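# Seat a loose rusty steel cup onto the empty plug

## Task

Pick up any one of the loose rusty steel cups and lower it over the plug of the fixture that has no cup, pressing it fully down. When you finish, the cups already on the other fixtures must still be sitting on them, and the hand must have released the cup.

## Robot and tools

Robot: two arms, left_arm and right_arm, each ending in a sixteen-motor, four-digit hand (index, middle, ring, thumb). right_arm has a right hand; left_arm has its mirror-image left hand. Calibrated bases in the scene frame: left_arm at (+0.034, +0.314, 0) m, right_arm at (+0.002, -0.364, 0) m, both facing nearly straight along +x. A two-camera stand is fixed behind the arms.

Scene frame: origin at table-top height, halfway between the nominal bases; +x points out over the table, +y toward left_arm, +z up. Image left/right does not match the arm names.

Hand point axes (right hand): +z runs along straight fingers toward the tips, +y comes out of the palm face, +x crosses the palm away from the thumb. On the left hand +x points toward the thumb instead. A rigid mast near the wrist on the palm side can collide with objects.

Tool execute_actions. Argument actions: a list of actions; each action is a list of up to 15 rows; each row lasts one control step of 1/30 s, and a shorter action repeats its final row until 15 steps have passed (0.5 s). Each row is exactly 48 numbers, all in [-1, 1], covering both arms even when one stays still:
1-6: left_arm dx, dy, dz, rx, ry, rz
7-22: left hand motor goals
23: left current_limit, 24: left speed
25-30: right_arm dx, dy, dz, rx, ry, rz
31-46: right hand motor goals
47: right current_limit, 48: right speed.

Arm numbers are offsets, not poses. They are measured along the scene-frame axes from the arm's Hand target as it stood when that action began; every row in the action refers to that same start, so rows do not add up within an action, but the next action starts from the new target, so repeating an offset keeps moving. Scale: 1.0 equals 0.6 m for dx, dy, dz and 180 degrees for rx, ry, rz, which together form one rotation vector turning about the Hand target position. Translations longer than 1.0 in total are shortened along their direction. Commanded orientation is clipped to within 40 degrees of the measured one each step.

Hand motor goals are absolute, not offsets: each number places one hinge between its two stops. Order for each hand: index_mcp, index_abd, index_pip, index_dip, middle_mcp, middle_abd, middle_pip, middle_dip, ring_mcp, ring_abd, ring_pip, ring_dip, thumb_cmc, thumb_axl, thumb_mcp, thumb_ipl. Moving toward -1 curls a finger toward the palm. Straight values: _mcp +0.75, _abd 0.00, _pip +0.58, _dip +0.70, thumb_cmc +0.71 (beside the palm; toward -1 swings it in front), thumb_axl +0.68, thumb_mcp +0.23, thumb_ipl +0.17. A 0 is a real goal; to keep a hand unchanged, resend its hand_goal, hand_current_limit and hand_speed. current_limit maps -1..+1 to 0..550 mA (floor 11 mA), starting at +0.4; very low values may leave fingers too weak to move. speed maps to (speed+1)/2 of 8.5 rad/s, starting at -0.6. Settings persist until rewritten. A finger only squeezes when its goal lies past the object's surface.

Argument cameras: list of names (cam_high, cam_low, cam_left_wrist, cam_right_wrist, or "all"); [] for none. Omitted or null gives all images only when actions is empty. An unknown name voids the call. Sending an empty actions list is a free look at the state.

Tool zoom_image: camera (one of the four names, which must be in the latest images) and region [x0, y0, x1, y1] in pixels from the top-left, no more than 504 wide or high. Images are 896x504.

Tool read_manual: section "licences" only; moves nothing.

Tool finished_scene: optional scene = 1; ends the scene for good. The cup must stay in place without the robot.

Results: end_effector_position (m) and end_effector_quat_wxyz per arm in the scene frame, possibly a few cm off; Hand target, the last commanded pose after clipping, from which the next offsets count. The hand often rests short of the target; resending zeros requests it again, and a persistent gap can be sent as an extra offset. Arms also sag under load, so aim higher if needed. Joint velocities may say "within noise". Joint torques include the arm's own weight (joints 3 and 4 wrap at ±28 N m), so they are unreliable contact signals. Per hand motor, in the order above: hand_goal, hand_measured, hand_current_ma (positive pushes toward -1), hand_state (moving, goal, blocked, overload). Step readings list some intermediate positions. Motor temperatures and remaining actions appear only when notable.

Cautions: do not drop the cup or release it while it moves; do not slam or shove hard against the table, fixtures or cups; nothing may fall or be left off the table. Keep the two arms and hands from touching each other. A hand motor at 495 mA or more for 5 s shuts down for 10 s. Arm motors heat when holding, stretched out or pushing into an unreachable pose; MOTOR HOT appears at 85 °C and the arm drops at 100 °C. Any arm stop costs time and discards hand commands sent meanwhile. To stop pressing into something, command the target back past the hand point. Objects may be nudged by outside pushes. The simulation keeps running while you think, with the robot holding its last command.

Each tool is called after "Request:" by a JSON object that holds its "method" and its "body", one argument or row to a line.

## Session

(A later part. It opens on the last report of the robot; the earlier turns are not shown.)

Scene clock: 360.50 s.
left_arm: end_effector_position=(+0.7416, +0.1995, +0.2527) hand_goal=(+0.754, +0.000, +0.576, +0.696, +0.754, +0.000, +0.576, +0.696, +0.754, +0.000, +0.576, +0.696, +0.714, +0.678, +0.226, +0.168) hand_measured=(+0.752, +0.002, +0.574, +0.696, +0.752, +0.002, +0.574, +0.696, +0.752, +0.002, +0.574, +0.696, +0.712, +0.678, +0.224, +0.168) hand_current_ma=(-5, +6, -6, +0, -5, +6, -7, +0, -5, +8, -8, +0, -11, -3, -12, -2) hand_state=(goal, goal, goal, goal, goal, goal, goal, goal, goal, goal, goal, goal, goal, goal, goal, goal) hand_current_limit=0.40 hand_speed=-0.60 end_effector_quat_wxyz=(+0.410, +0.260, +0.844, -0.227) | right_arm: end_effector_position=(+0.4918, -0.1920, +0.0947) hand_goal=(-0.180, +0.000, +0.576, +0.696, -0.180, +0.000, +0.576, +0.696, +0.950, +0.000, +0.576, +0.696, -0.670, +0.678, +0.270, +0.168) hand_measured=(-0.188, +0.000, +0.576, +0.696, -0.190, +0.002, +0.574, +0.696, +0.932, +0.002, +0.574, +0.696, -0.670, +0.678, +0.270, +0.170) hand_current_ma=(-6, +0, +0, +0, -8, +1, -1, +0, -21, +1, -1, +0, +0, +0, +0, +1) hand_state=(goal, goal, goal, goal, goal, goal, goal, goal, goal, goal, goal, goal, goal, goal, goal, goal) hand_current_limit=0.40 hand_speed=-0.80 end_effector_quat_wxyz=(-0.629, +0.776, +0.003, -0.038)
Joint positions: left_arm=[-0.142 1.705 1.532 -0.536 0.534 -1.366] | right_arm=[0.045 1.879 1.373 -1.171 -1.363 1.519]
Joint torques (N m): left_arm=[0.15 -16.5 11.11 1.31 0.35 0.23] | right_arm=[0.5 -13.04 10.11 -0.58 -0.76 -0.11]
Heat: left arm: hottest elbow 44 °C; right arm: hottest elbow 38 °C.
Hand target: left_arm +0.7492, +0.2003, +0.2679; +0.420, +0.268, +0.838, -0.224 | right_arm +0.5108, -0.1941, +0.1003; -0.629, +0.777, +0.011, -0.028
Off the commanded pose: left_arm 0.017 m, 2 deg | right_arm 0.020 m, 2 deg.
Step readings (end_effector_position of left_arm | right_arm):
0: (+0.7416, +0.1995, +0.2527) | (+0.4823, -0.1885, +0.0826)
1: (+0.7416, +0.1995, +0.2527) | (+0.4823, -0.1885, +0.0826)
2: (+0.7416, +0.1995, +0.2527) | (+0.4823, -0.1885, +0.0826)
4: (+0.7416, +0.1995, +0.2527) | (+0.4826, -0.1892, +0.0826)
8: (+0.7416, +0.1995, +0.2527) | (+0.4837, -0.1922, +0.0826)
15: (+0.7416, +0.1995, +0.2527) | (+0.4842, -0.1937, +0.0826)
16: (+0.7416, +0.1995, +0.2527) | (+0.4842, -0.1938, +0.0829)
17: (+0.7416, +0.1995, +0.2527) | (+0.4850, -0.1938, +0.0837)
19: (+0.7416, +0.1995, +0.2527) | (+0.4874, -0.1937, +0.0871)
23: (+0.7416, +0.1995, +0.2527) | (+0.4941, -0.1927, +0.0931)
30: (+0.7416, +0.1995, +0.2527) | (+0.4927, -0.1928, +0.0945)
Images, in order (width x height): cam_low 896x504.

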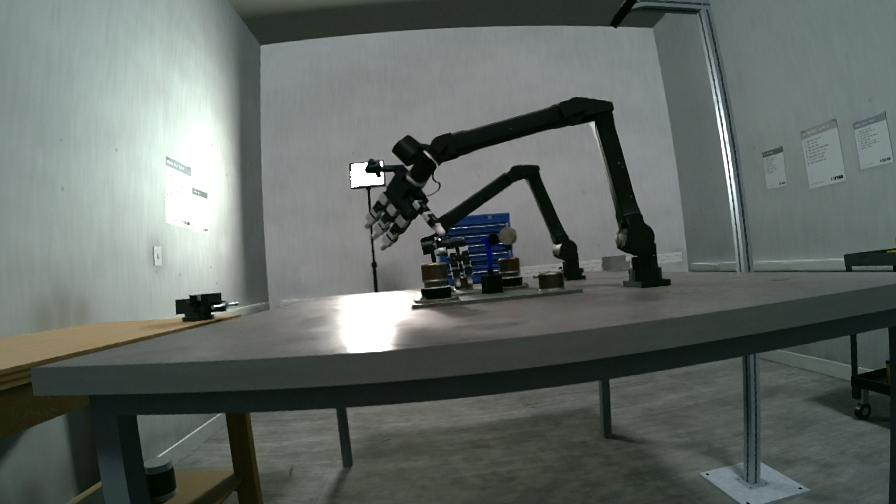

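Request:
{"method": "execute_actions", "body": {
  "actions": [
    [[0,0,0,0,0,0, 0.754,0,0.576,0.696,0.754,0,0.576,0.696,0.754,0,0.576,0.696,0.714,0.678,0.226,0.168,0.4,-0.6, 0.0,0.0,0,0,0.0,0, -0.26,0,0.576,0.696,-0.26,0,0.576,0.696,0.95,0,0.576,0.696,-0.671,0.678,0.1,0.168,0.0,-0.8]],
    [[0,0,0,0,0,0, 0.754,0,0.576,0.696,0.754,0,0.576,0.696,0.754,0,0.576,0.696,0.714,0.678,0.226,0.168,0.4,-0.6, 0.0,0.0,0,0,0.0,0, -0.32,0,0.576,0.696,-0.32,0,0.576,0.696,0.95,0,0.576,0.696,-0.671,0.678,0.0,0.168,0.0,-0.8]]
  ],
  "cameras": ["cam_low","cam_high","cam_right_wrist"]
}}

Request:
{"method": "zoom_image", "body": {
  "camera": "cam_low",
  "region": [400, 220, 500, 310]
}}

Request:
{"method": "zoom_image", "body": {
  "camera": "cam_high",
  "region": [330, 90, 450, 250]
}}

Scene clock: 370.57 s.
left_arm: end_effector_position=(+0.7416, +0.1995, +0.2527) hand_goal=(+0.754, +0.000, +0.576, +0.696, +0.754, +0.000, +0.576, +0.696, +0.754, +0.000, +0.576, +0.696, +0.714, +0.678, +0.226, +0.168) hand_measured=(+0.752, +0.002, +0.574, +0.696, +0.752, +0.002, +0.574, +0.696, +0.752, +0.002, +0.574, +0.696, +0.712, +0.678, +0.224, +0.168) hand_current_ma=(-5, +6, -6, +0, -5, +6, -7, +0, -5, +8, -8, +0, -11, -3, -12, -2) hand_state=(goal, goal, goal, goal, goal, goal, goal, goal, goal, goal, goal, goal, goal, goal, goal, goal) hand_current_limit=0.40 hand_speed=-0.60 end_effector_quat_wxyz=(+0.410, +0.260, +0.844, -0.227) | right_arm: end_effector_position=(+0.4934, -0.1967, +0.0944) hand_goal=(-0.320, +0.000, +0.576, +0.696, -0.320, +0.000, +0.576, +0.696, +0.950, +0.000, +0.576, +0.696, -0.670, +0.678, +0.000, +0.168) hand_measured=(-0.276, +0.000, +0.590, +0.698, -0.304, +0.000, +0.580, +0.696, +0.932, +0.002, +0.574, +0.696, -0.672, +0.678, +0.094, +0.184) hand_current_ma=(+83, +0, +12, +1, +18, +0, +2, +0, -21, +1, -1, +0, +0, +0, +275, +28) hand_state=(blocked, goal, goal, goal, goal, goal, goal, goal, goal, goal, goal, goal, goal, goal, blocked, goal) hand_current_limit=0.00 hand_speed=-0.80 end_effector_quat_wxyz=(-0.629, +0.777, -0.001, -0.035)
Joint positions: left_arm=[-0.142 1.705 1.532 -0.536 0.534 -1.366] | right_arm=[0.036 1.879 1.373 -1.171 -1.362 1.519]
Joint torques (N m): left_arm=[0.03 -16.56 11.11 1.28 0.35 0.21] | right_arm=[0.85 -13.1 10.11 -0.61 -0.8 -0.11]
Heat: left arm: hottest elbow 44 °C; right arm: hottest elbow 38 °C.
Hand target: left_arm +0.7492, +0.2003, +0.2679; +0.420, +0.268, +0.838, -0.224 | right_arm +0.5108, -0.1941, +0.1003; -0.629, +0.777, +0.011, -0.028
Off the commanded pose: left_arm 0.017 m, 2 deg | right_arm 0.019 m, 2 deg.
Step readings (end_effector_position of left_arm | right_arm):
0: (+0.7416, +0.1995, +0.2527) | (+0.4918, -0.1920, +0.0947)
1: (+0.7416, +0.1995, +0.2527) | (+0.4918, -0.1920, +0.0947)
2: (+0.7416, +0.1995, +0.2527) | (+0.4918, -0.1920, +0.0947)
4: (+0.7416, +0.1995, +0.2527) | (+0.4918, -0.1920, +0.0947)
8: (+0.7416, +0.1995, +0.2527) | (+0.4926, -0.1945, +0.0944)
15: (+0.7416, +0.1995, +0.2527) | (+0.4934, -0.1967, +0.0944)
16: (+0.7416, +0.1995, +0.2527) | (+0.4934, -0.1967, +0.0944)
17: (+0.7416, +0.1995, +0.2527) | (+0.4934, -0.1967, +0.0944)
19: (+0.7416, +0.1995, +0.2527) | (+0.4934, -0.1967, +0.0944)
23: (+0.7416, +0.1995, +0.2527) | (+0.4934, -0.1967, +0.0944)
30: (+0.7416, +0.1995, +0.2527) | (+0.4934, -0.1967, +0.0944)
Images, in order (width x height): cam_high 896x504, cam_low 896x504, cam_right_wrist 896x504.

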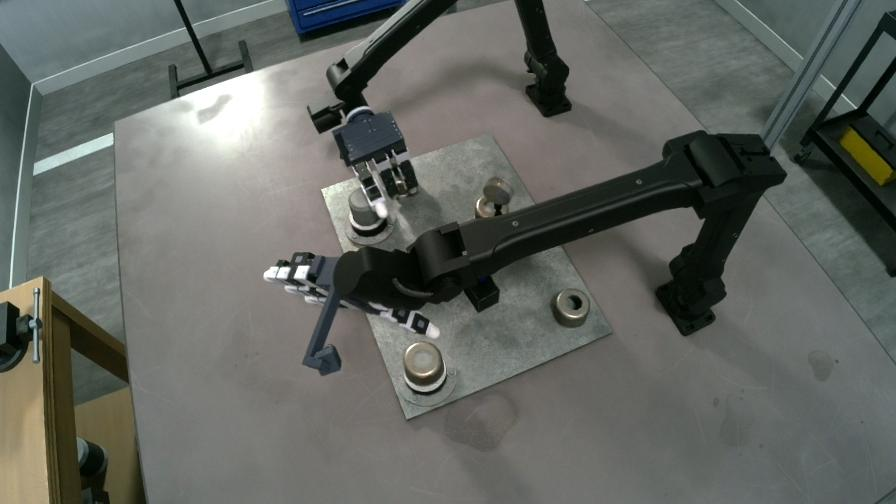

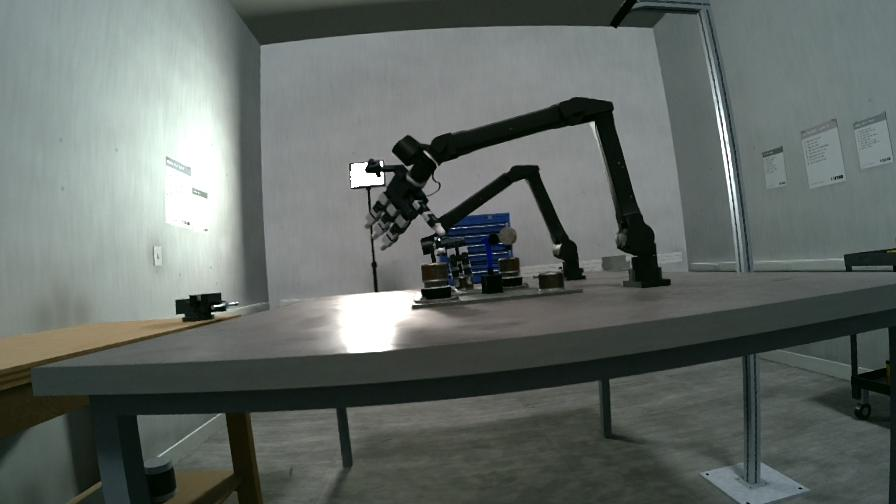

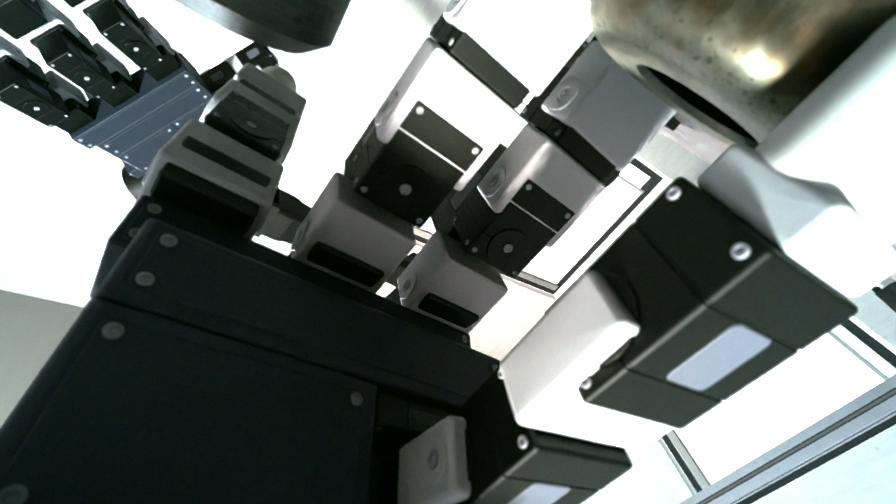

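Scaled by 5.040 from the camera's 896x504 image, which has a finer 1280x720 frame.

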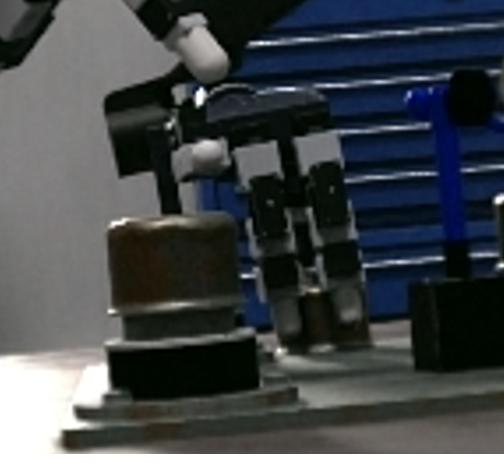

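Scaled by 3.150 from the camera's 896x504 image, which has a finer 1280x720 frame.

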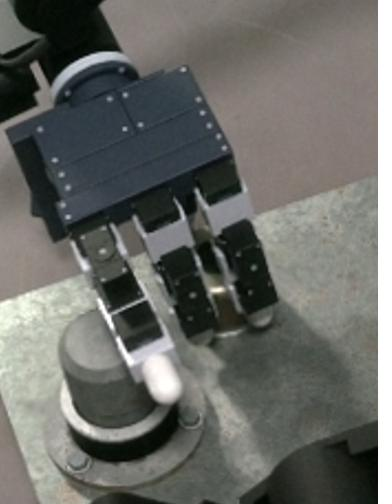

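Request:
{"method": "execute_actions", "body": {
  "actions": [
    [[0,0,0,0,0,0, 0.754,0,0.576,0.696,0.754,0,0.576,0.696,0.754,0,0.576,0.696,0.714,0.678,0.226,0.168,0.4,-0.6, 0.0,0.0,0,0,0.0,0, -0.42,0,0.576,0.696,-0.42,0,0.576,0.696,0.95,0,0.576,0.696,-0.671,0.678,-0.08,0.168,0.3,-0.8]],
    [[0,0,0,0,0,0, 0.754,0,0.576,0.696,0.754,0,0.576,0.696,0.754,0,0.576,0.696,0.714,0.678,0.226,0.168,0.4,-0.6, 0.0,0.0,0,0,0.0,0, -0.5,0,0.576,0.696,-0.5,0,0.576,0.696,0.95,0,0.576,0.696,-0.671,0.678,-0.15,0.168,0.6,-0.8]]
  ],
  "cameras": ["cam_low","cam_high","cam_right_wrist"]
}}

Request:
{"method": "zoom_image", "body": {
  "camera": "cam_low",
  "region": [400, 220, 500, 310]
}}

Request:
{"method": "zoom_image", "body": {
  "camera": "cam_high",
  "region": [330, 90, 450, 250]
}}

Scene clock: 376.70 s.
left_arm: end_effector_position=(+0.7416, +0.1995, +0.2527) hand_goal=(+0.754, +0.000, +0.576, +0.696, +0.754, +0.000, +0.576, +0.696, +0.754, +0.000, +0.576, +0.696, +0.714, +0.678, +0.226, +0.168) hand_measured=(+0.752, +0.002, +0.574, +0.696, +0.752, +0.002, +0.574, +0.696, +0.752, +0.002, +0.574, +0.696, +0.712, +0.678, +0.224, +0.168) hand_current_ma=(-5, +6, -6, +0, -5, +6, -7, +0, -5, +8, -8, +0, -11, -3, -12, -2) hand_state=(goal, goal, goal, goal, goal, goal, goal, goal, goal, goal, goal, goal, goal, goal, goal, goal) hand_current_limit=0.40 hand_speed=-0.60 end_effector_quat_wxyz=(+0.410, +0.260, +0.844, -0.227) | right_arm: end_effector_position=(+0.4929, -0.1937, +0.0943) hand_goal=(-0.500, +0.000, +0.576, +0.696, -0.500, +0.000, +0.576, +0.696, +0.950, +0.000, +0.576, +0.696, -0.670, +0.678, -0.150, +0.168) hand_measured=(-0.314, +0.004, +0.614, +0.706, -0.348, -0.010, +0.600, +0.704, +0.932, +0.002, +0.574, +0.696, -0.668, +0.680, +0.092, +0.206) hand_current_ma=(+440, +2, +63, +9, +440, -7, +32, +6, -21, +1, -1, +0, +0, +1, +440, +98) hand_state=(blocked, goal, blocked, goal, blocked, goal, blocked, goal, goal, goal, goal, goal, goal, goal, blocked, blocked) hand_current_limit=0.60 hand_speed=-0.80 end_effector_quat_wxyz=(-0.629, +0.777, +0.002, -0.036)
Joint positions: left_arm=[-0.142 1.705 1.532 -0.536 0.534 -1.366] | right_arm=[0.042 1.879 1.373 -1.168 -1.362 1.519]
Joint torques (N m): left_arm=[0.21 -16.38 11.15 1.26 0.36 0.22] | right_arm=[0.91 -13.1 10.07 -0.61 -0.79 -0.11]
Heat: left arm: hottest elbow 44 °C; right arm: hottest elbow 39 °C.
Hand target: left_arm +0.7492, +0.2003, +0.2679; +0.420, +0.268, +0.838, -0.224 | right_arm +0.5108, -0.1941, +0.1003; -0.629, +0.777, +0.011, -0.028
Off the commanded pose: left_arm 0.017 m, 2 deg | right_arm 0.019 m, 1 deg.
Step readings (end_effector_position of left_arm | right_arm):
0: (+0.7416, +0.1995, +0.2527) | (+0.4934, -0.1967, +0.0944)
1: (+0.7416, +0.1995, +0.2527) | (+0.4934, -0.1967, +0.0944)
2: (+0.7416, +0.1995, +0.2527) | (+0.4934, -0.1967, +0.0944)
4: (+0.7416, +0.1995, +0.2527) | (+0.4931, -0.1960, +0.0944)
8: (+0.7416, +0.1995, +0.2527) | (+0.4931, -0.1952, +0.0944)
15: (+0.7416, +0.1995, +0.2527) | (+0.4931, -0.1952, +0.0944)
16: (+0.7416, +0.1995, +0.2527) | (+0.4931, -0.1952, +0.0944)
17: (+0.7416, +0.1995, +0.2527) | (+0.4929, -0.1945, +0.0944)
19: (+0.7416, +0.1995, +0.2527) | (+0.4932, -0.1944, +0.0943)
23: (+0.7416, +0.1995, +0.2527) | (+0.4929, -0.1937, +0.0943)
30: (+0.7416, +0.1995, +0.2527) | (+0.4929, -0.1937, +0.0943)
Images, in order (width x height): cam_high 896x504, cam_low 896x504, cam_right_wrist 896x504.

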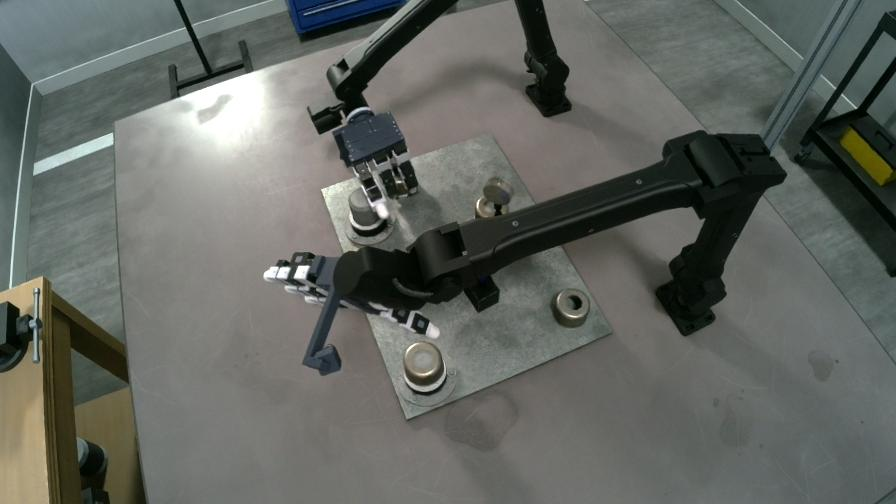

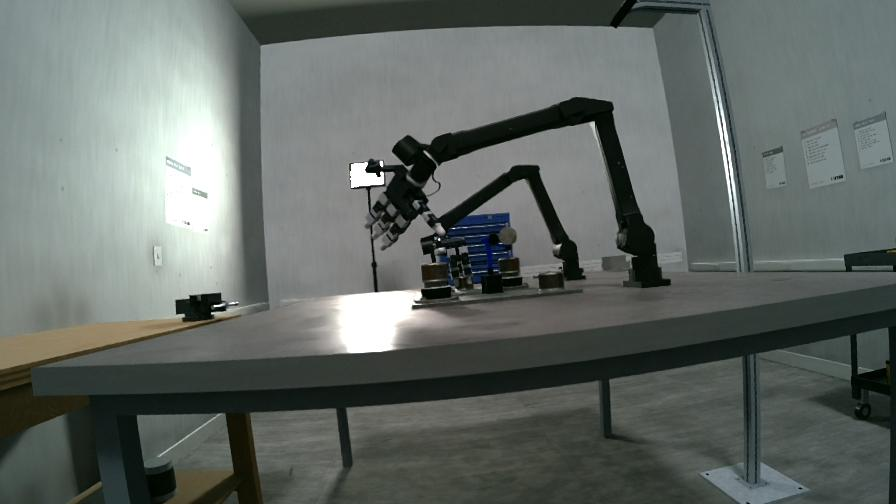

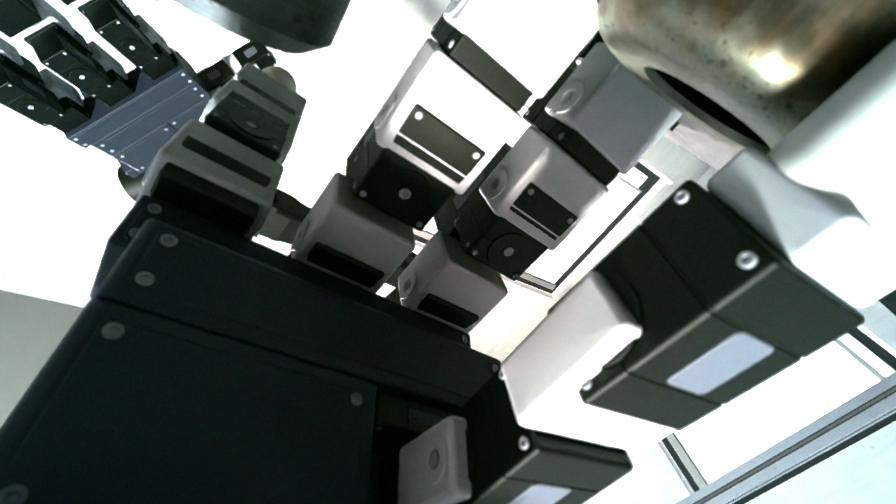

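Scaled by 5.040 from the camera's 896x504 image, which has a finer 1280x720 frame.

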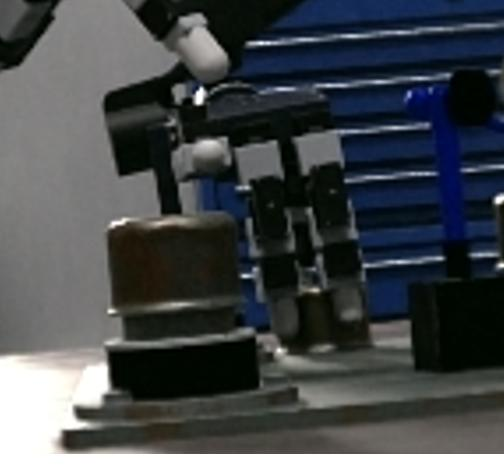

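Scaled by 3.150 from the camera's 896x504 image, which has a finer 1280x720 frame.

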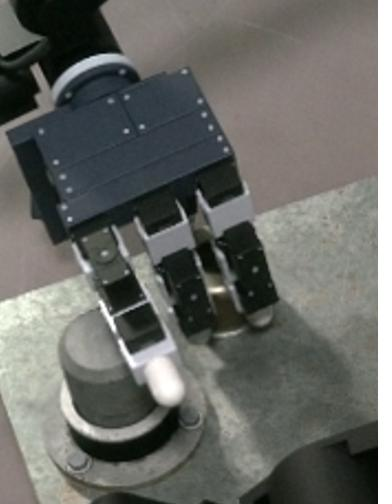

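Request:
{"method": "execute_actions", "body": {
  "actions": [
    [[0,0,0,0,0,0, 0.754,0,0.576,0.696,0.754,0,0.576,0.696,0.754,0,0.576,0.696,0.714,0.678,0.226,0.168,0.4,-0.6, 0.0,0.0,0.05,0,0.0,0, -0.5,0,0.576,0.696,-0.5,0,0.576,0.696,0.95,0,0.576,0.696,-0.671,0.678,-0.15,0.168,0.7,-0.8]],
    [[0,0,0,0,0,0, 0.754,0,0.576,0.696,0.754,0,0.576,0.696,0.754,0,0.576,0.696,0.714,0.678,0.226,0.168,0.4,-0.6, 0.0,0.0,0.03,0,0.0,0, -0.5,0,0.576,0.696,-0.5,0,0.576,0.696,0.95,0,0.576,0.696,-0.671,0.678,-0.15,0.168,0.7,-0.8]]
  ],
  "cameras": ["cam_low","cam_high","cam_right_wrist"]
}}

Request:
{"method": "zoom_image", "body": {
  "camera": "cam_low",
  "region": [400, 220, 500, 310]
}}

Request:
{"method": "zoom_image", "body": {
  "camera": "cam_high",
  "region": [330, 90, 450, 250]
}}

Scene clock: 386.10 s.
left_arm: end_effector_position=(+0.7416, +0.1995, +0.2527) hand_goal=(+0.754, +0.000, +0.576, +0.696, +0.754, +0.000, +0.576, +0.696, +0.754, +0.000, +0.576, +0.696, +0.714, +0.678, +0.226, +0.168) hand_measured=(+0.752, +0.002, +0.574, +0.696, +0.752, +0.002, +0.574, +0.696, +0.752, +0.002, +0.574, +0.696, +0.712, +0.678, +0.224, +0.168) hand_current_ma=(-5, +6, -6, +0, -5, +6, -7, +0, -5, +8, -8, +0, -11, -3, -12, -2) hand_state=(goal, goal, goal, goal, goal, goal, goal, goal, goal, goal, goal, goal, goal, goal, goal, goal) hand_current_limit=0.40 hand_speed=-0.60 end_effector_quat_wxyz=(+0.410, +0.260, +0.844, -0.227) | right_arm: end_effector_position=(+0.4912, -0.1942, +0.1138) hand_goal=(-0.500, +0.000, +0.576, +0.696, -0.500, +0.000, +0.576, +0.696, +0.950, +0.000, +0.576, +0.696, -0.670, +0.678, -0.150, +0.168) hand_measured=(-0.328, +0.014, +0.618, +0.710, -0.364, -0.012, +0.602, +0.706, +0.932, +0.002, +0.574, +0.696, -0.678, +0.680, +0.092, +0.208) hand_current_ma=(+468, +11, +73, +15, +465, -10, +35, +7, -21, +1, -1, +0, -6, +1, +468, +109) hand_state=(blocked, goal, blocked, goal, blocked, goal, blocked, goal, goal, goal, goal, goal, goal, goal, blocked, blocked) hand_current_limit=0.70 hand_speed=-0.80 end_effector_quat_wxyz=(-0.627, +0.777, -0.010, -0.053)
Joint positions: left_arm=[-0.142 1.705 1.532 -0.536 0.534 -1.366] | right_arm=[0.042 1.874 1.419 -1.269 -1.359 1.512]
Joint torques (N m): left_arm=[0.21 -16.67 11.12 1.28 0.36 0.22] | right_arm=[0.91 -16.73 11.08 -0.87 -0.9 -0.06]
Heat: left arm: hottest elbow 44 °C; right arm: hottest elbow 39 °C.
Hand target: left_arm +0.7492, +0.2003, +0.2679; +0.420, +0.268, +0.838, -0.224 | right_arm +0.5108, -0.1941, +0.1483; -0.629, +0.777, +0.011, -0.028
Off the commanded pose: left_arm 0.017 m, 2 deg | right_arm 0.040 m, 4 deg.
Step readings (end_effector_position of left_arm | right_arm):
0: (+0.7416, +0.1995, +0.2527) | (+0.4929, -0.1937, +0.0943)
1: (+0.7416, +0.1995, +0.2527) | (+0.4932, -0.1937, +0.0948)
2: (+0.7416, +0.1995, +0.2527) | (+0.4929, -0.1937, +0.0960)
4: (+0.7416, +0.1995, +0.2527) | (+0.4919, -0.1939, +0.0983)
8: (+0.7416, +0.1995, +0.2527) | (+0.4904, -0.1940, +0.1009)
15: (+0.7416, +0.1995, +0.2527) | (+0.4895, -0.1940, +0.1017)
16: (+0.7416, +0.1995, +0.2527) | (+0.4892, -0.1942, +0.1029)
17: (+0.7416, +0.1995, +0.2527) | (+0.4889, -0.1942, +0.1041)
19: (+0.7416, +0.1995, +0.2527) | (+0.4888, -0.1942, +0.1065)
23: (+0.7416, +0.1995, +0.2527) | (+0.4904, -0.1934, +0.1122)
30: (+0.7416, +0.1995, +0.2527) | (+0.4914, -0.1941, +0.1137)
Images, in order (width x height): cam_high 896x504, cam_low 896x504, cam_right_wrist 896x504.

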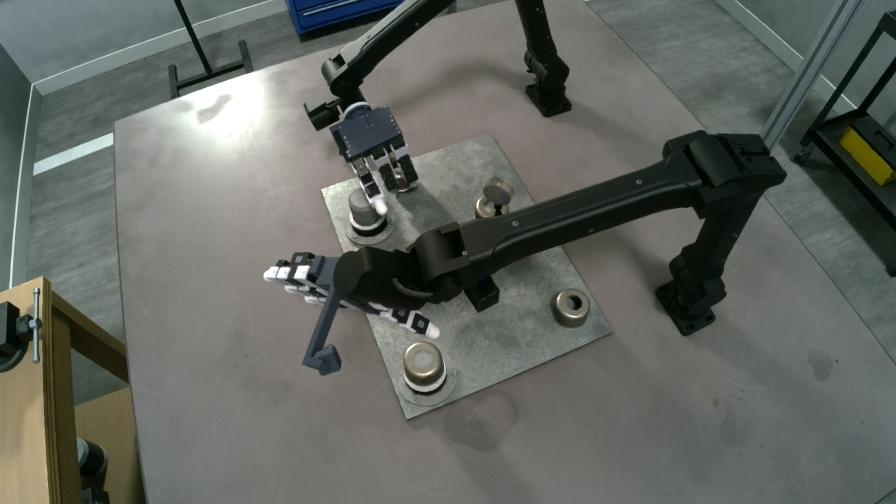

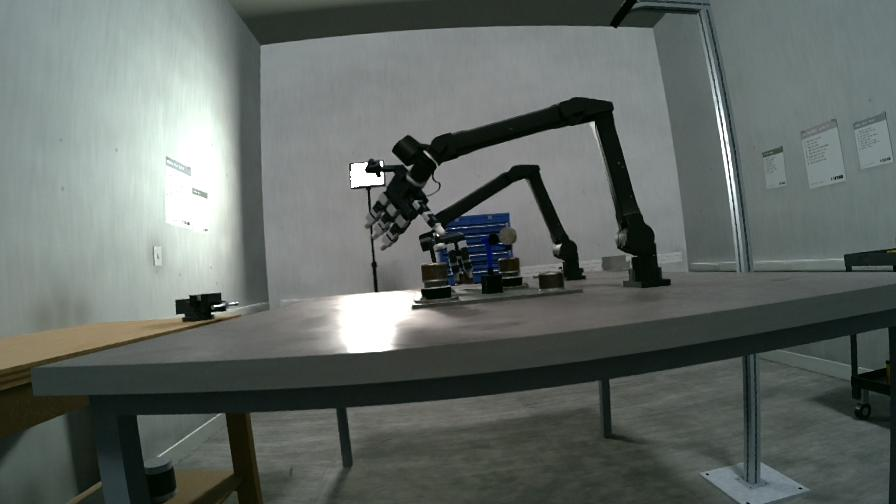

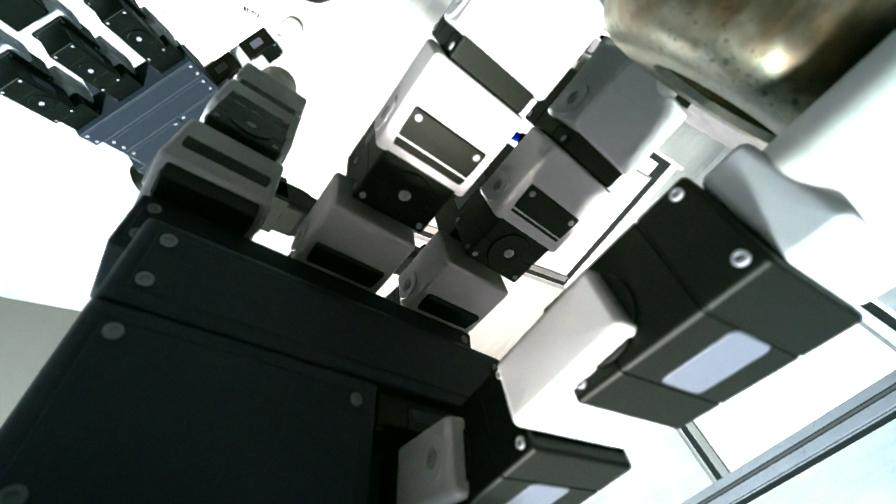

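Scaled by 5.040 from the camera's 896x504 image, which has a finer 1280x720 frame.

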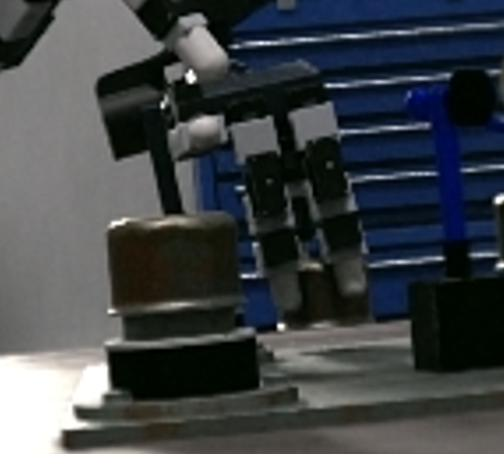

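Scaled by 3.150 from the camera's 896x504 image, which has a finer 1280x720 frame.

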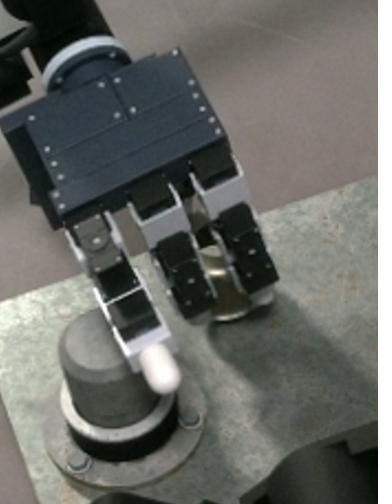

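Request:
{"method": "execute_actions", "body": {
  "actions": [
    [[0,0,0,0,0,0, 0.754,0,0.576,0.696,0.754,0,0.576,0.696,0.754,0,0.576,0.696,0.714,0.678,0.226,0.168,0.4,-0.6, 0.0,0.0,0.07,0,-0.015,0, -0.5,0,0.576,0.696,-0.5,0,0.576,0.696,0.95,0,0.576,0.696,-0.671,0.678,-0.15,0.168,0.7,-0.8]],
    [[0,0,0,0,0,0, 0.754,0,0.576,0.696,0.754,0,0.576,0.696,0.754,0,0.576,0.696,0.714,0.678,0.226,0.168,0.4,-0.6, 0.0,0.0,0.08,0,0.0,0, -0.5,0,0.576,0.696,-0.5,0,0.576,0.696,0.95,0,0.576,0.696,-0.671,0.678,-0.15,0.168,0.7,-0.8]]
  ],
  "cameras": ["cam_low","cam_high","cam_right_wrist"]
}}

Request:
{"method": "zoom_image", "body": {
  "camera": "cam_low",
  "region": [400, 220, 500, 310]
}}

Request:
{"method": "zoom_image", "body": {
  "camera": "cam_high",
  "region": [330, 90, 450, 250]
}}

Scene clock: 398.00 s.
left_arm: end_effector_position=(+0.7416, +0.1995, +0.2527) hand_goal=(+0.754, +0.000, +0.576, +0.696, +0.754, +0.000, +0.576, +0.696, +0.754, +0.000, +0.576, +0.696, +0.714, +0.678, +0.226, +0.168) hand_measured=(+0.752, +0.002, +0.574, +0.696, +0.752, +0.002, +0.574, +0.696, +0.752, +0.002, +0.574, +0.696, +0.712, +0.678, +0.224, +0.168) hand_current_ma=(-5, +6, -6, +0, -5, +6, -7, +0, -5, +8, -8, +0, -11, -3, -12, -2) hand_state=(goal, goal, goal, goal, goal, goal, goal, goal, goal, goal, goal, goal, goal, goal, goal, goal) hand_current_limit=0.40 hand_speed=-0.60 end_effector_quat_wxyz=(+0.410, +0.260, +0.844, -0.227) | right_arm: end_effector_position=(+0.4967, -0.1929, +0.2176) hand_goal=(-0.500, +0.000, +0.576, +0.696, -0.500, +0.000, +0.576, +0.696, +0.950, +0.000, +0.576, +0.696, -0.670, +0.678, -0.150, +0.168) hand_measured=(-0.496, +0.002, +0.580, +0.698, -0.496, -0.004, +0.578, +0.700, +0.932, +0.002, +0.574, +0.696, -0.672, +0.680, -0.146, +0.170) hand_current_ma=(+2, +1, +2, +1, +3, -2, +1, +1, -21, +1, -1, +0, -1, +1, +4, +2) hand_state=(goal, goal, goal, goal, goal, goal, goal, goal, goal, goal, goal, goal, goal, goal, goal, goal) hand_current_limit=0.70 hand_speed=-0.80 end_effector_quat_wxyz=(-0.626, +0.779, +0.010, -0.029)
Joint positions: left_arm=[-0.142 1.705 1.532 -0.536 0.534 -1.366] | right_arm=[0.045 1.767 1.562 -1.45 -1.354 1.518]
Joint torques (N m): left_arm=[0.15 -16.38 11.11 1.26 0.36 0.23] | right_arm=[0.97 -14.45 11.12 -0.57 -1 -0.11]
Heat: left arm: hottest elbow 44 °C; right arm: hottest elbow 41 °C.
Hand target: left_arm +0.7492, +0.2003, +0.2679; +0.420, +0.268, +0.838, -0.224 | right_arm +0.5108, -0.1941, +0.2383; -0.628, +0.777, +0.026, -0.009
Off the commanded pose: left_arm 0.017 m, 2 deg | right_arm 0.025 m, 3 deg.
Step readings (end_effector_position of left_arm | right_arm):
0: (+0.7416, +0.1995, +0.2527) | (+0.4912, -0.1942, +0.1138)
1: (+0.7416, +0.1995, +0.2527) | (+0.4907, -0.1944, +0.1151)
2: (+0.7416, +0.1995, +0.2527) | (+0.4892, -0.1948, +0.1172)
4: (+0.7416, +0.1995, +0.2527) | (+0.4876, -0.1949, +0.1276)
8: (+0.7416, +0.1995, +0.2527) | (+0.4905, -0.1940, +0.1534)
15: (+0.7416, +0.1995, +0.2527) | (+0.4972, -0.1937, +0.1666)
16: (+0.7416, +0.1995, +0.2527) | (+0.4967, -0.1937, +0.1678)
17: (+0.7416, +0.1995, +0.2527) | (+0.4942, -0.1938, +0.1707)
19: (+0.7416, +0.1995, +0.2527) | (+0.4928, -0.1939, +0.1797)
23: (+0.7416, +0.1995, +0.2527) | (+0.4970, -0.1929, +0.2007)
30: (+0.7416, +0.1995, +0.2527) | (+0.4976, -0.1929, +0.2175)
Images, in order (width x height): cam_high 896x504, cam_low 896x504, cam_right_wrist 896x504.

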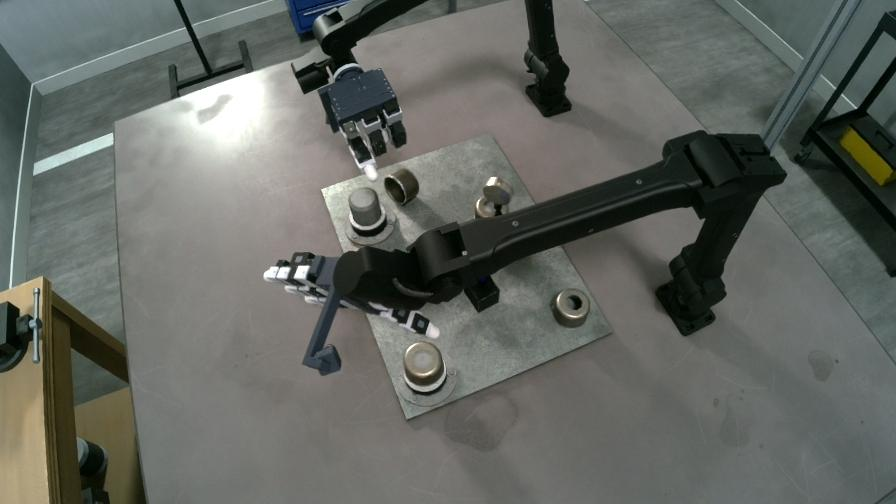

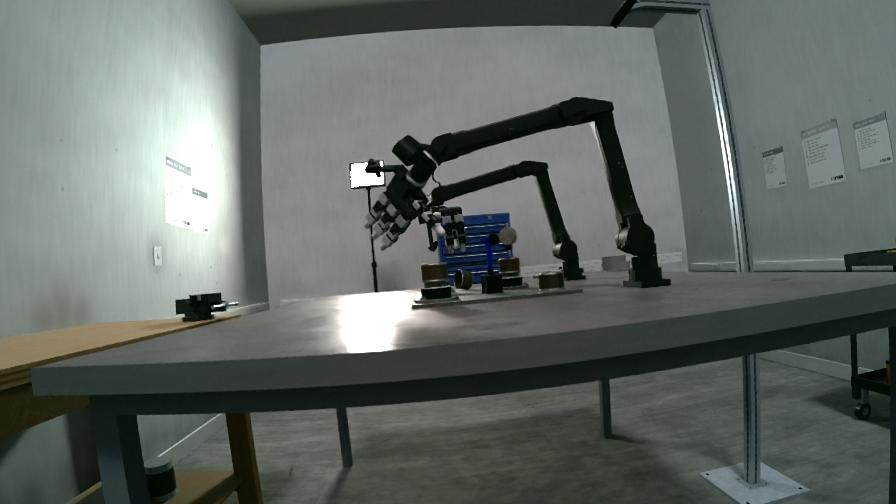

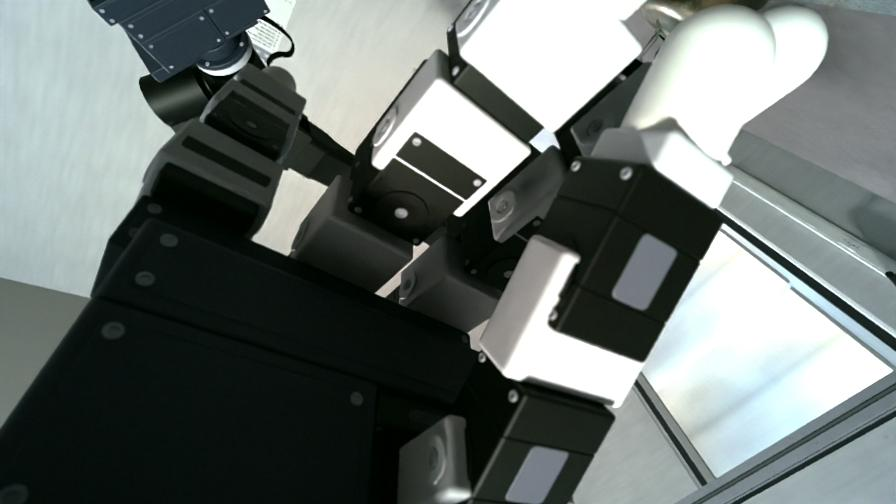

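Scaled by 5.040 from the camera's 896x504 image, which has a finer 1280x720 frame.

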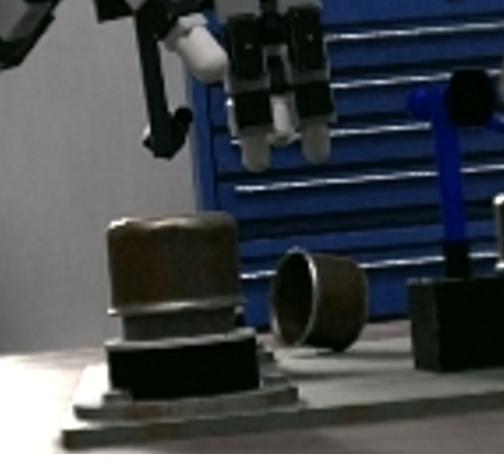

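Scaled by 3.150 from the camera's 896x504 image, which has a finer 1280x720 frame.

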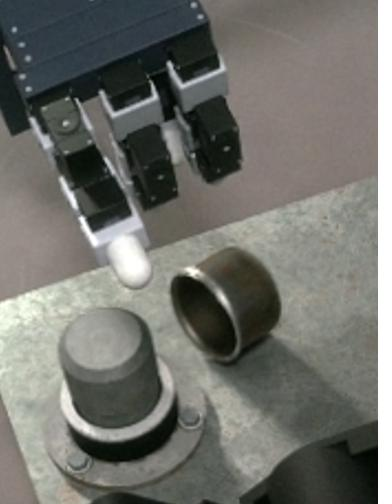

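Request:
{"method": "execute_actions", "body": {
  "actions": [
    [[0,0,0.02,0,0,0, -0.137,0,0.576,0.696,-0.137,0,0.576,0.696,-0.479,0,-0.299,-0.174,-0.671,0.678,0.393,0.168,0.4,-0.6, -0.125,0,0.033,0,0,0, 0.3,0,0.576,0.696,0.3,0,0.576,0.696,0.754,0,0.576,0.696,-0.571,0.678,0.226,0.168,0.4,-0.6]],
    [[-0.091,0.083,0.043,-0.0436,0.054,-0.001, -0.137,0,0.576,0.696,-0.137,0,0.576,0.696,-0.479,0,-0.299,-0.174,-0.671,0.678,0.393,0.168,0.4,-0.6, -0.125,0,0.033,0,0,0, 0.3,0,0.576,0.696,0.3,0,0.576,0.696,0.754,0,0.576,0.696,-0.571,0.678,0.226,0.168,0.4,-0.6]],
    [[-0.091,0.083,0.023,-0.0436,0.054,-0.001, -0.137,0,0.576,0.696,-0.137,0,0.576,0.696,-0.479,0,-0.299,-0.174,-0.671,0.678,0.393,0.168,0.4,-0.6, 0.034,-0.157,0,0,0,-0.08, 0.3,0,0.576,0.696,0.3,0,0.576,0.696,0.754,0,0.576,0.696,-0.571,0.678,0.226,0.168,0.4,-0.6]],
    [[-0.117,0.05,0,-0.0436,0.054,-0.001, -0.137,0,0.576,0.696,-0.137,0,0.576,0.696,-0.479,0,-0.299,-0.174,-0.671,0.678,0.393,0.168,0.4,-0.6, 0.034,-0.157,0,0,0,-0.08, 0.3,0,0.576,0.696,0.3,0,0.576,0.696,0.754,0,0.576,0.696,-0.571,0.678,0.226,0.168,0.4,-0.6]]
  ],
  "cameras": ["cam_high","cam_low","cam_left_wrist"]
}}

Scene clock: 428.93 s.
left_arm: end_effector_position=(+0.5599, +0.3313, +0.3038) hand_goal=(-0.136, +0.000, +0.576, +0.696, -0.136, +0.000, +0.576, +0.696, -0.478, +0.000, -0.298, -0.174, -0.670, +0.678, +0.394, +0.168) hand_measured=(-0.134, +0.002, +0.576, +0.696, -0.136, +0.002, +0.576, +0.696, -0.472, +0.002, -0.294, -0.172, -0.664, +0.678, +0.390, +0.168) hand_current_ma=(+4, +6, +0, +0, +4, +6, +0, +0, +31, +7, +18, +10, +27, -3, -25, -2) hand_state=(goal, goal, goal, goal, goal, goal, goal, goal, goal, goal, goal, goal, goal, goal, goal, goal) hand_current_limit=0.40 hand_speed=-0.60 end_effector_quat_wxyz=(+0.227, +0.100, +0.857, -0.452) | right_arm: end_effector_position=(+0.3929, -0.3770, +0.2751) hand_goal=(+0.300, +0.000, +0.576, +0.696, +0.300, +0.000, +0.576, +0.696, +0.754, +0.000, +0.576, +0.696, -0.570, +0.678, +0.226, +0.168) hand_measured=(+0.292, +0.000, +0.576, +0.698, +0.292, +0.000, +0.576, +0.698, +0.744, +0.000, +0.574, +0.696, -0.570, +0.678, +0.224, +0.168) hand_current_ma=(-6, +0, +0, +1, -8, +0, +0, +1, -8, +0, -1, +0, +0, +0, -1, +0) hand_state=(goal, goal, goal, goal, goal, goal, goal, goal, goal, goal, goal, goal, goal, goal, goal, goal) hand_current_limit=0.40 hand_speed=-0.60 end_effector_quat_wxyz=(-0.613, +0.759, -0.169, +0.140)
Joint positions: left_arm=[0.238 1.544 1.604 -1.437 1.05 -1.213] | right_arm=[-0.427 1.331 1.21 -1.395 -1.36 1.622]
Joint torques (N m): left_arm=[-0.79 -12.98 11.06 0.28 0.79 0.36] | right_arm=[1.08 -7.24 8.96 0.94 -0.9 0.14]
Motor temperatures (°C): left_arm=[30 37 45 31 29 29] | right_arm=[31 35 42 27 30 30]
Heat: left arm: hottest elbow 45 °C; right arm: hottest elbow 42 °C.
Hand target: left_arm +0.5698, +0.3299, +0.3195; +0.241, +0.117, +0.852, -0.450 | right_arm +0.4016, -0.3825, +0.2779; -0.611, +0.759, -0.168, +0.147
Off the commanded pose: left_arm 0.019 m, 3 deg | right_arm 0.011 m, 1 deg.
Step readings (end_effector_position of left_arm | right_arm):
0: (+0.7416, +0.1995, +0.2527) | (+0.4967, -0.1929, +0.2176)
1: (+0.7407, +0.1996, +0.2518) | (+0.4951, -0.1928, +0.2170)
2: (+0.7393, +0.1987, +0.2508) | (+0.4850, -0.1940, +0.2161)
4: (+0.7373, +0.1979, +0.2488) | (+0.4559, -0.1980, +0.2215)
8: (+0.7358, +0.1959, +0.2476) | (+0.4368, -0.1980, +0.2525)
15: (+0.7365, +0.2002, +0.2476) | (+0.4314, -0.1942, +0.2658)
16: (+0.7325, +0.1954, +0.2481) | (+0.4299, -0.1939, +0.2636)
17: (+0.7183, +0.1900, +0.2443) | (+0.4192, -0.1956, +0.2603)
19: (+0.6968, +0.2027, +0.2462) | (+0.3873, -0.1981, +0.2562)
23: (+0.6849, +0.2478, +0.2709) | (+0.3619, -0.1945, +0.2728)
30: (+0.6875, +0.2632, +0.2920) | (+0.3574, -0.1942, +0.2819)
31: (+0.6825, +0.2551, +0.2912) | (+0.3586, -0.1976, +0.2818)
32: (+0.6675, +0.2466, +0.2888) | (+0.3607, -0.2070, +0.2802)
34: (+0.6430, +0.2566, +0.2845) | (+0.3705, -0.2449, +0.2770)
38: (+0.6289, +0.2952, +0.2867) | (+0.3860, -0.3037, +0.2755)
45: (+0.6296, +0.3087, +0.2929) | (+0.3801, -0.2911, +0.2760)
46: (+0.6259, +0.3013, +0.2954) | (+0.3806, -0.2915, +0.2762)
47: (+0.6123, +0.2933, +0.2968) | (+0.3829, -0.3004, +0.2763)
49: (+0.5843, +0.2982, +0.2973) | (+0.3910, -0.3375, +0.2760)
53: (+0.5628, +0.3259, +0.3033) | (+0.3930, -0.3944, +0.2752)
60: (+0.5590, +0.3330, +0.3034) | (+0.3932, -0.3820, +0.2749)
Images, in order (width x height): cam_high 896x504, cam_low 896x504, cam_left_wrist 896x504.

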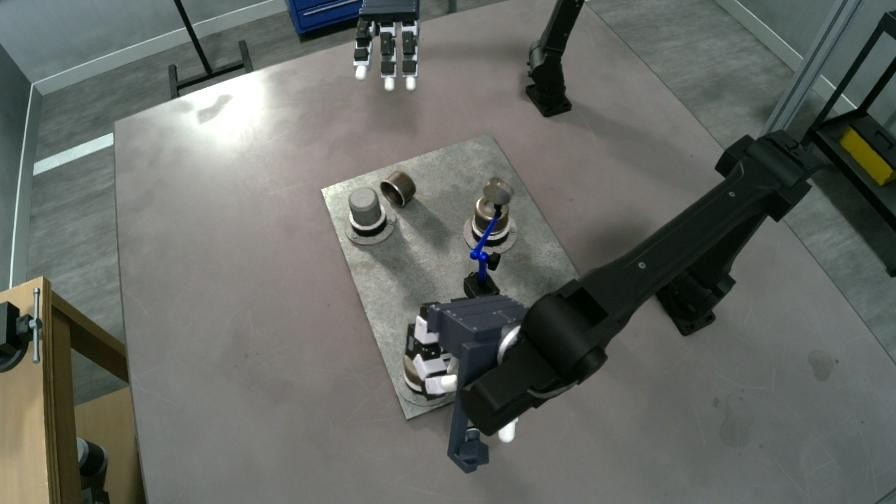

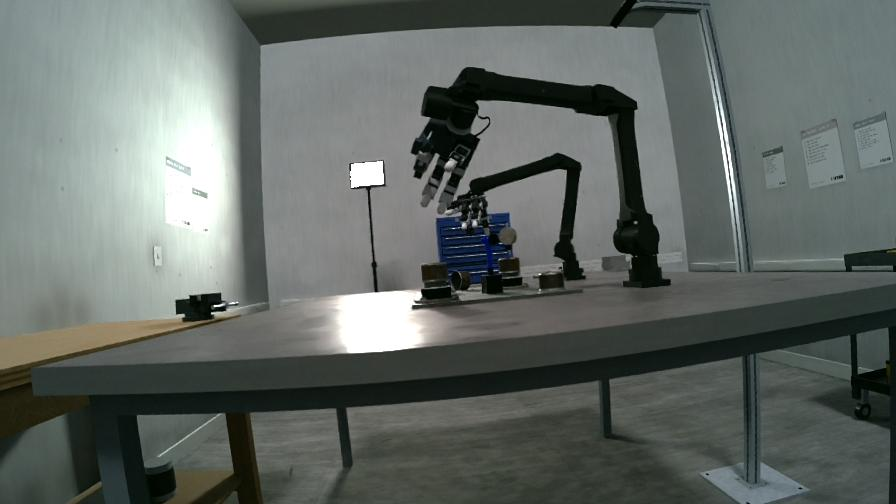

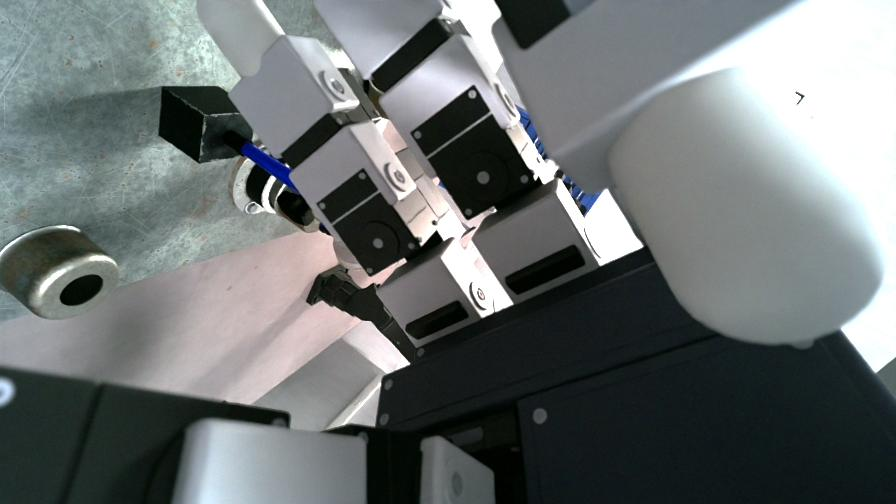

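Request:
{"method": "zoom_image", "body": {
  "camera": "cam_high",
  "region": [320, 120, 620, 340]
}}

Scaled by 1.680 from the camera's 896x504 image, which has a finer 1280x720 frame.

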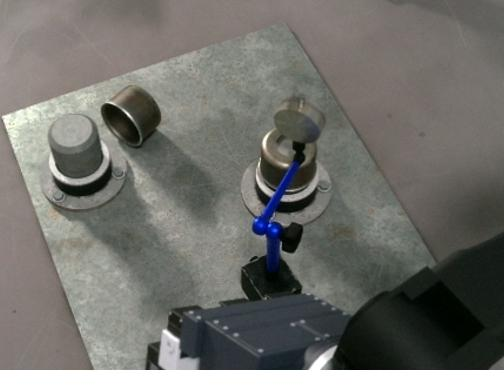

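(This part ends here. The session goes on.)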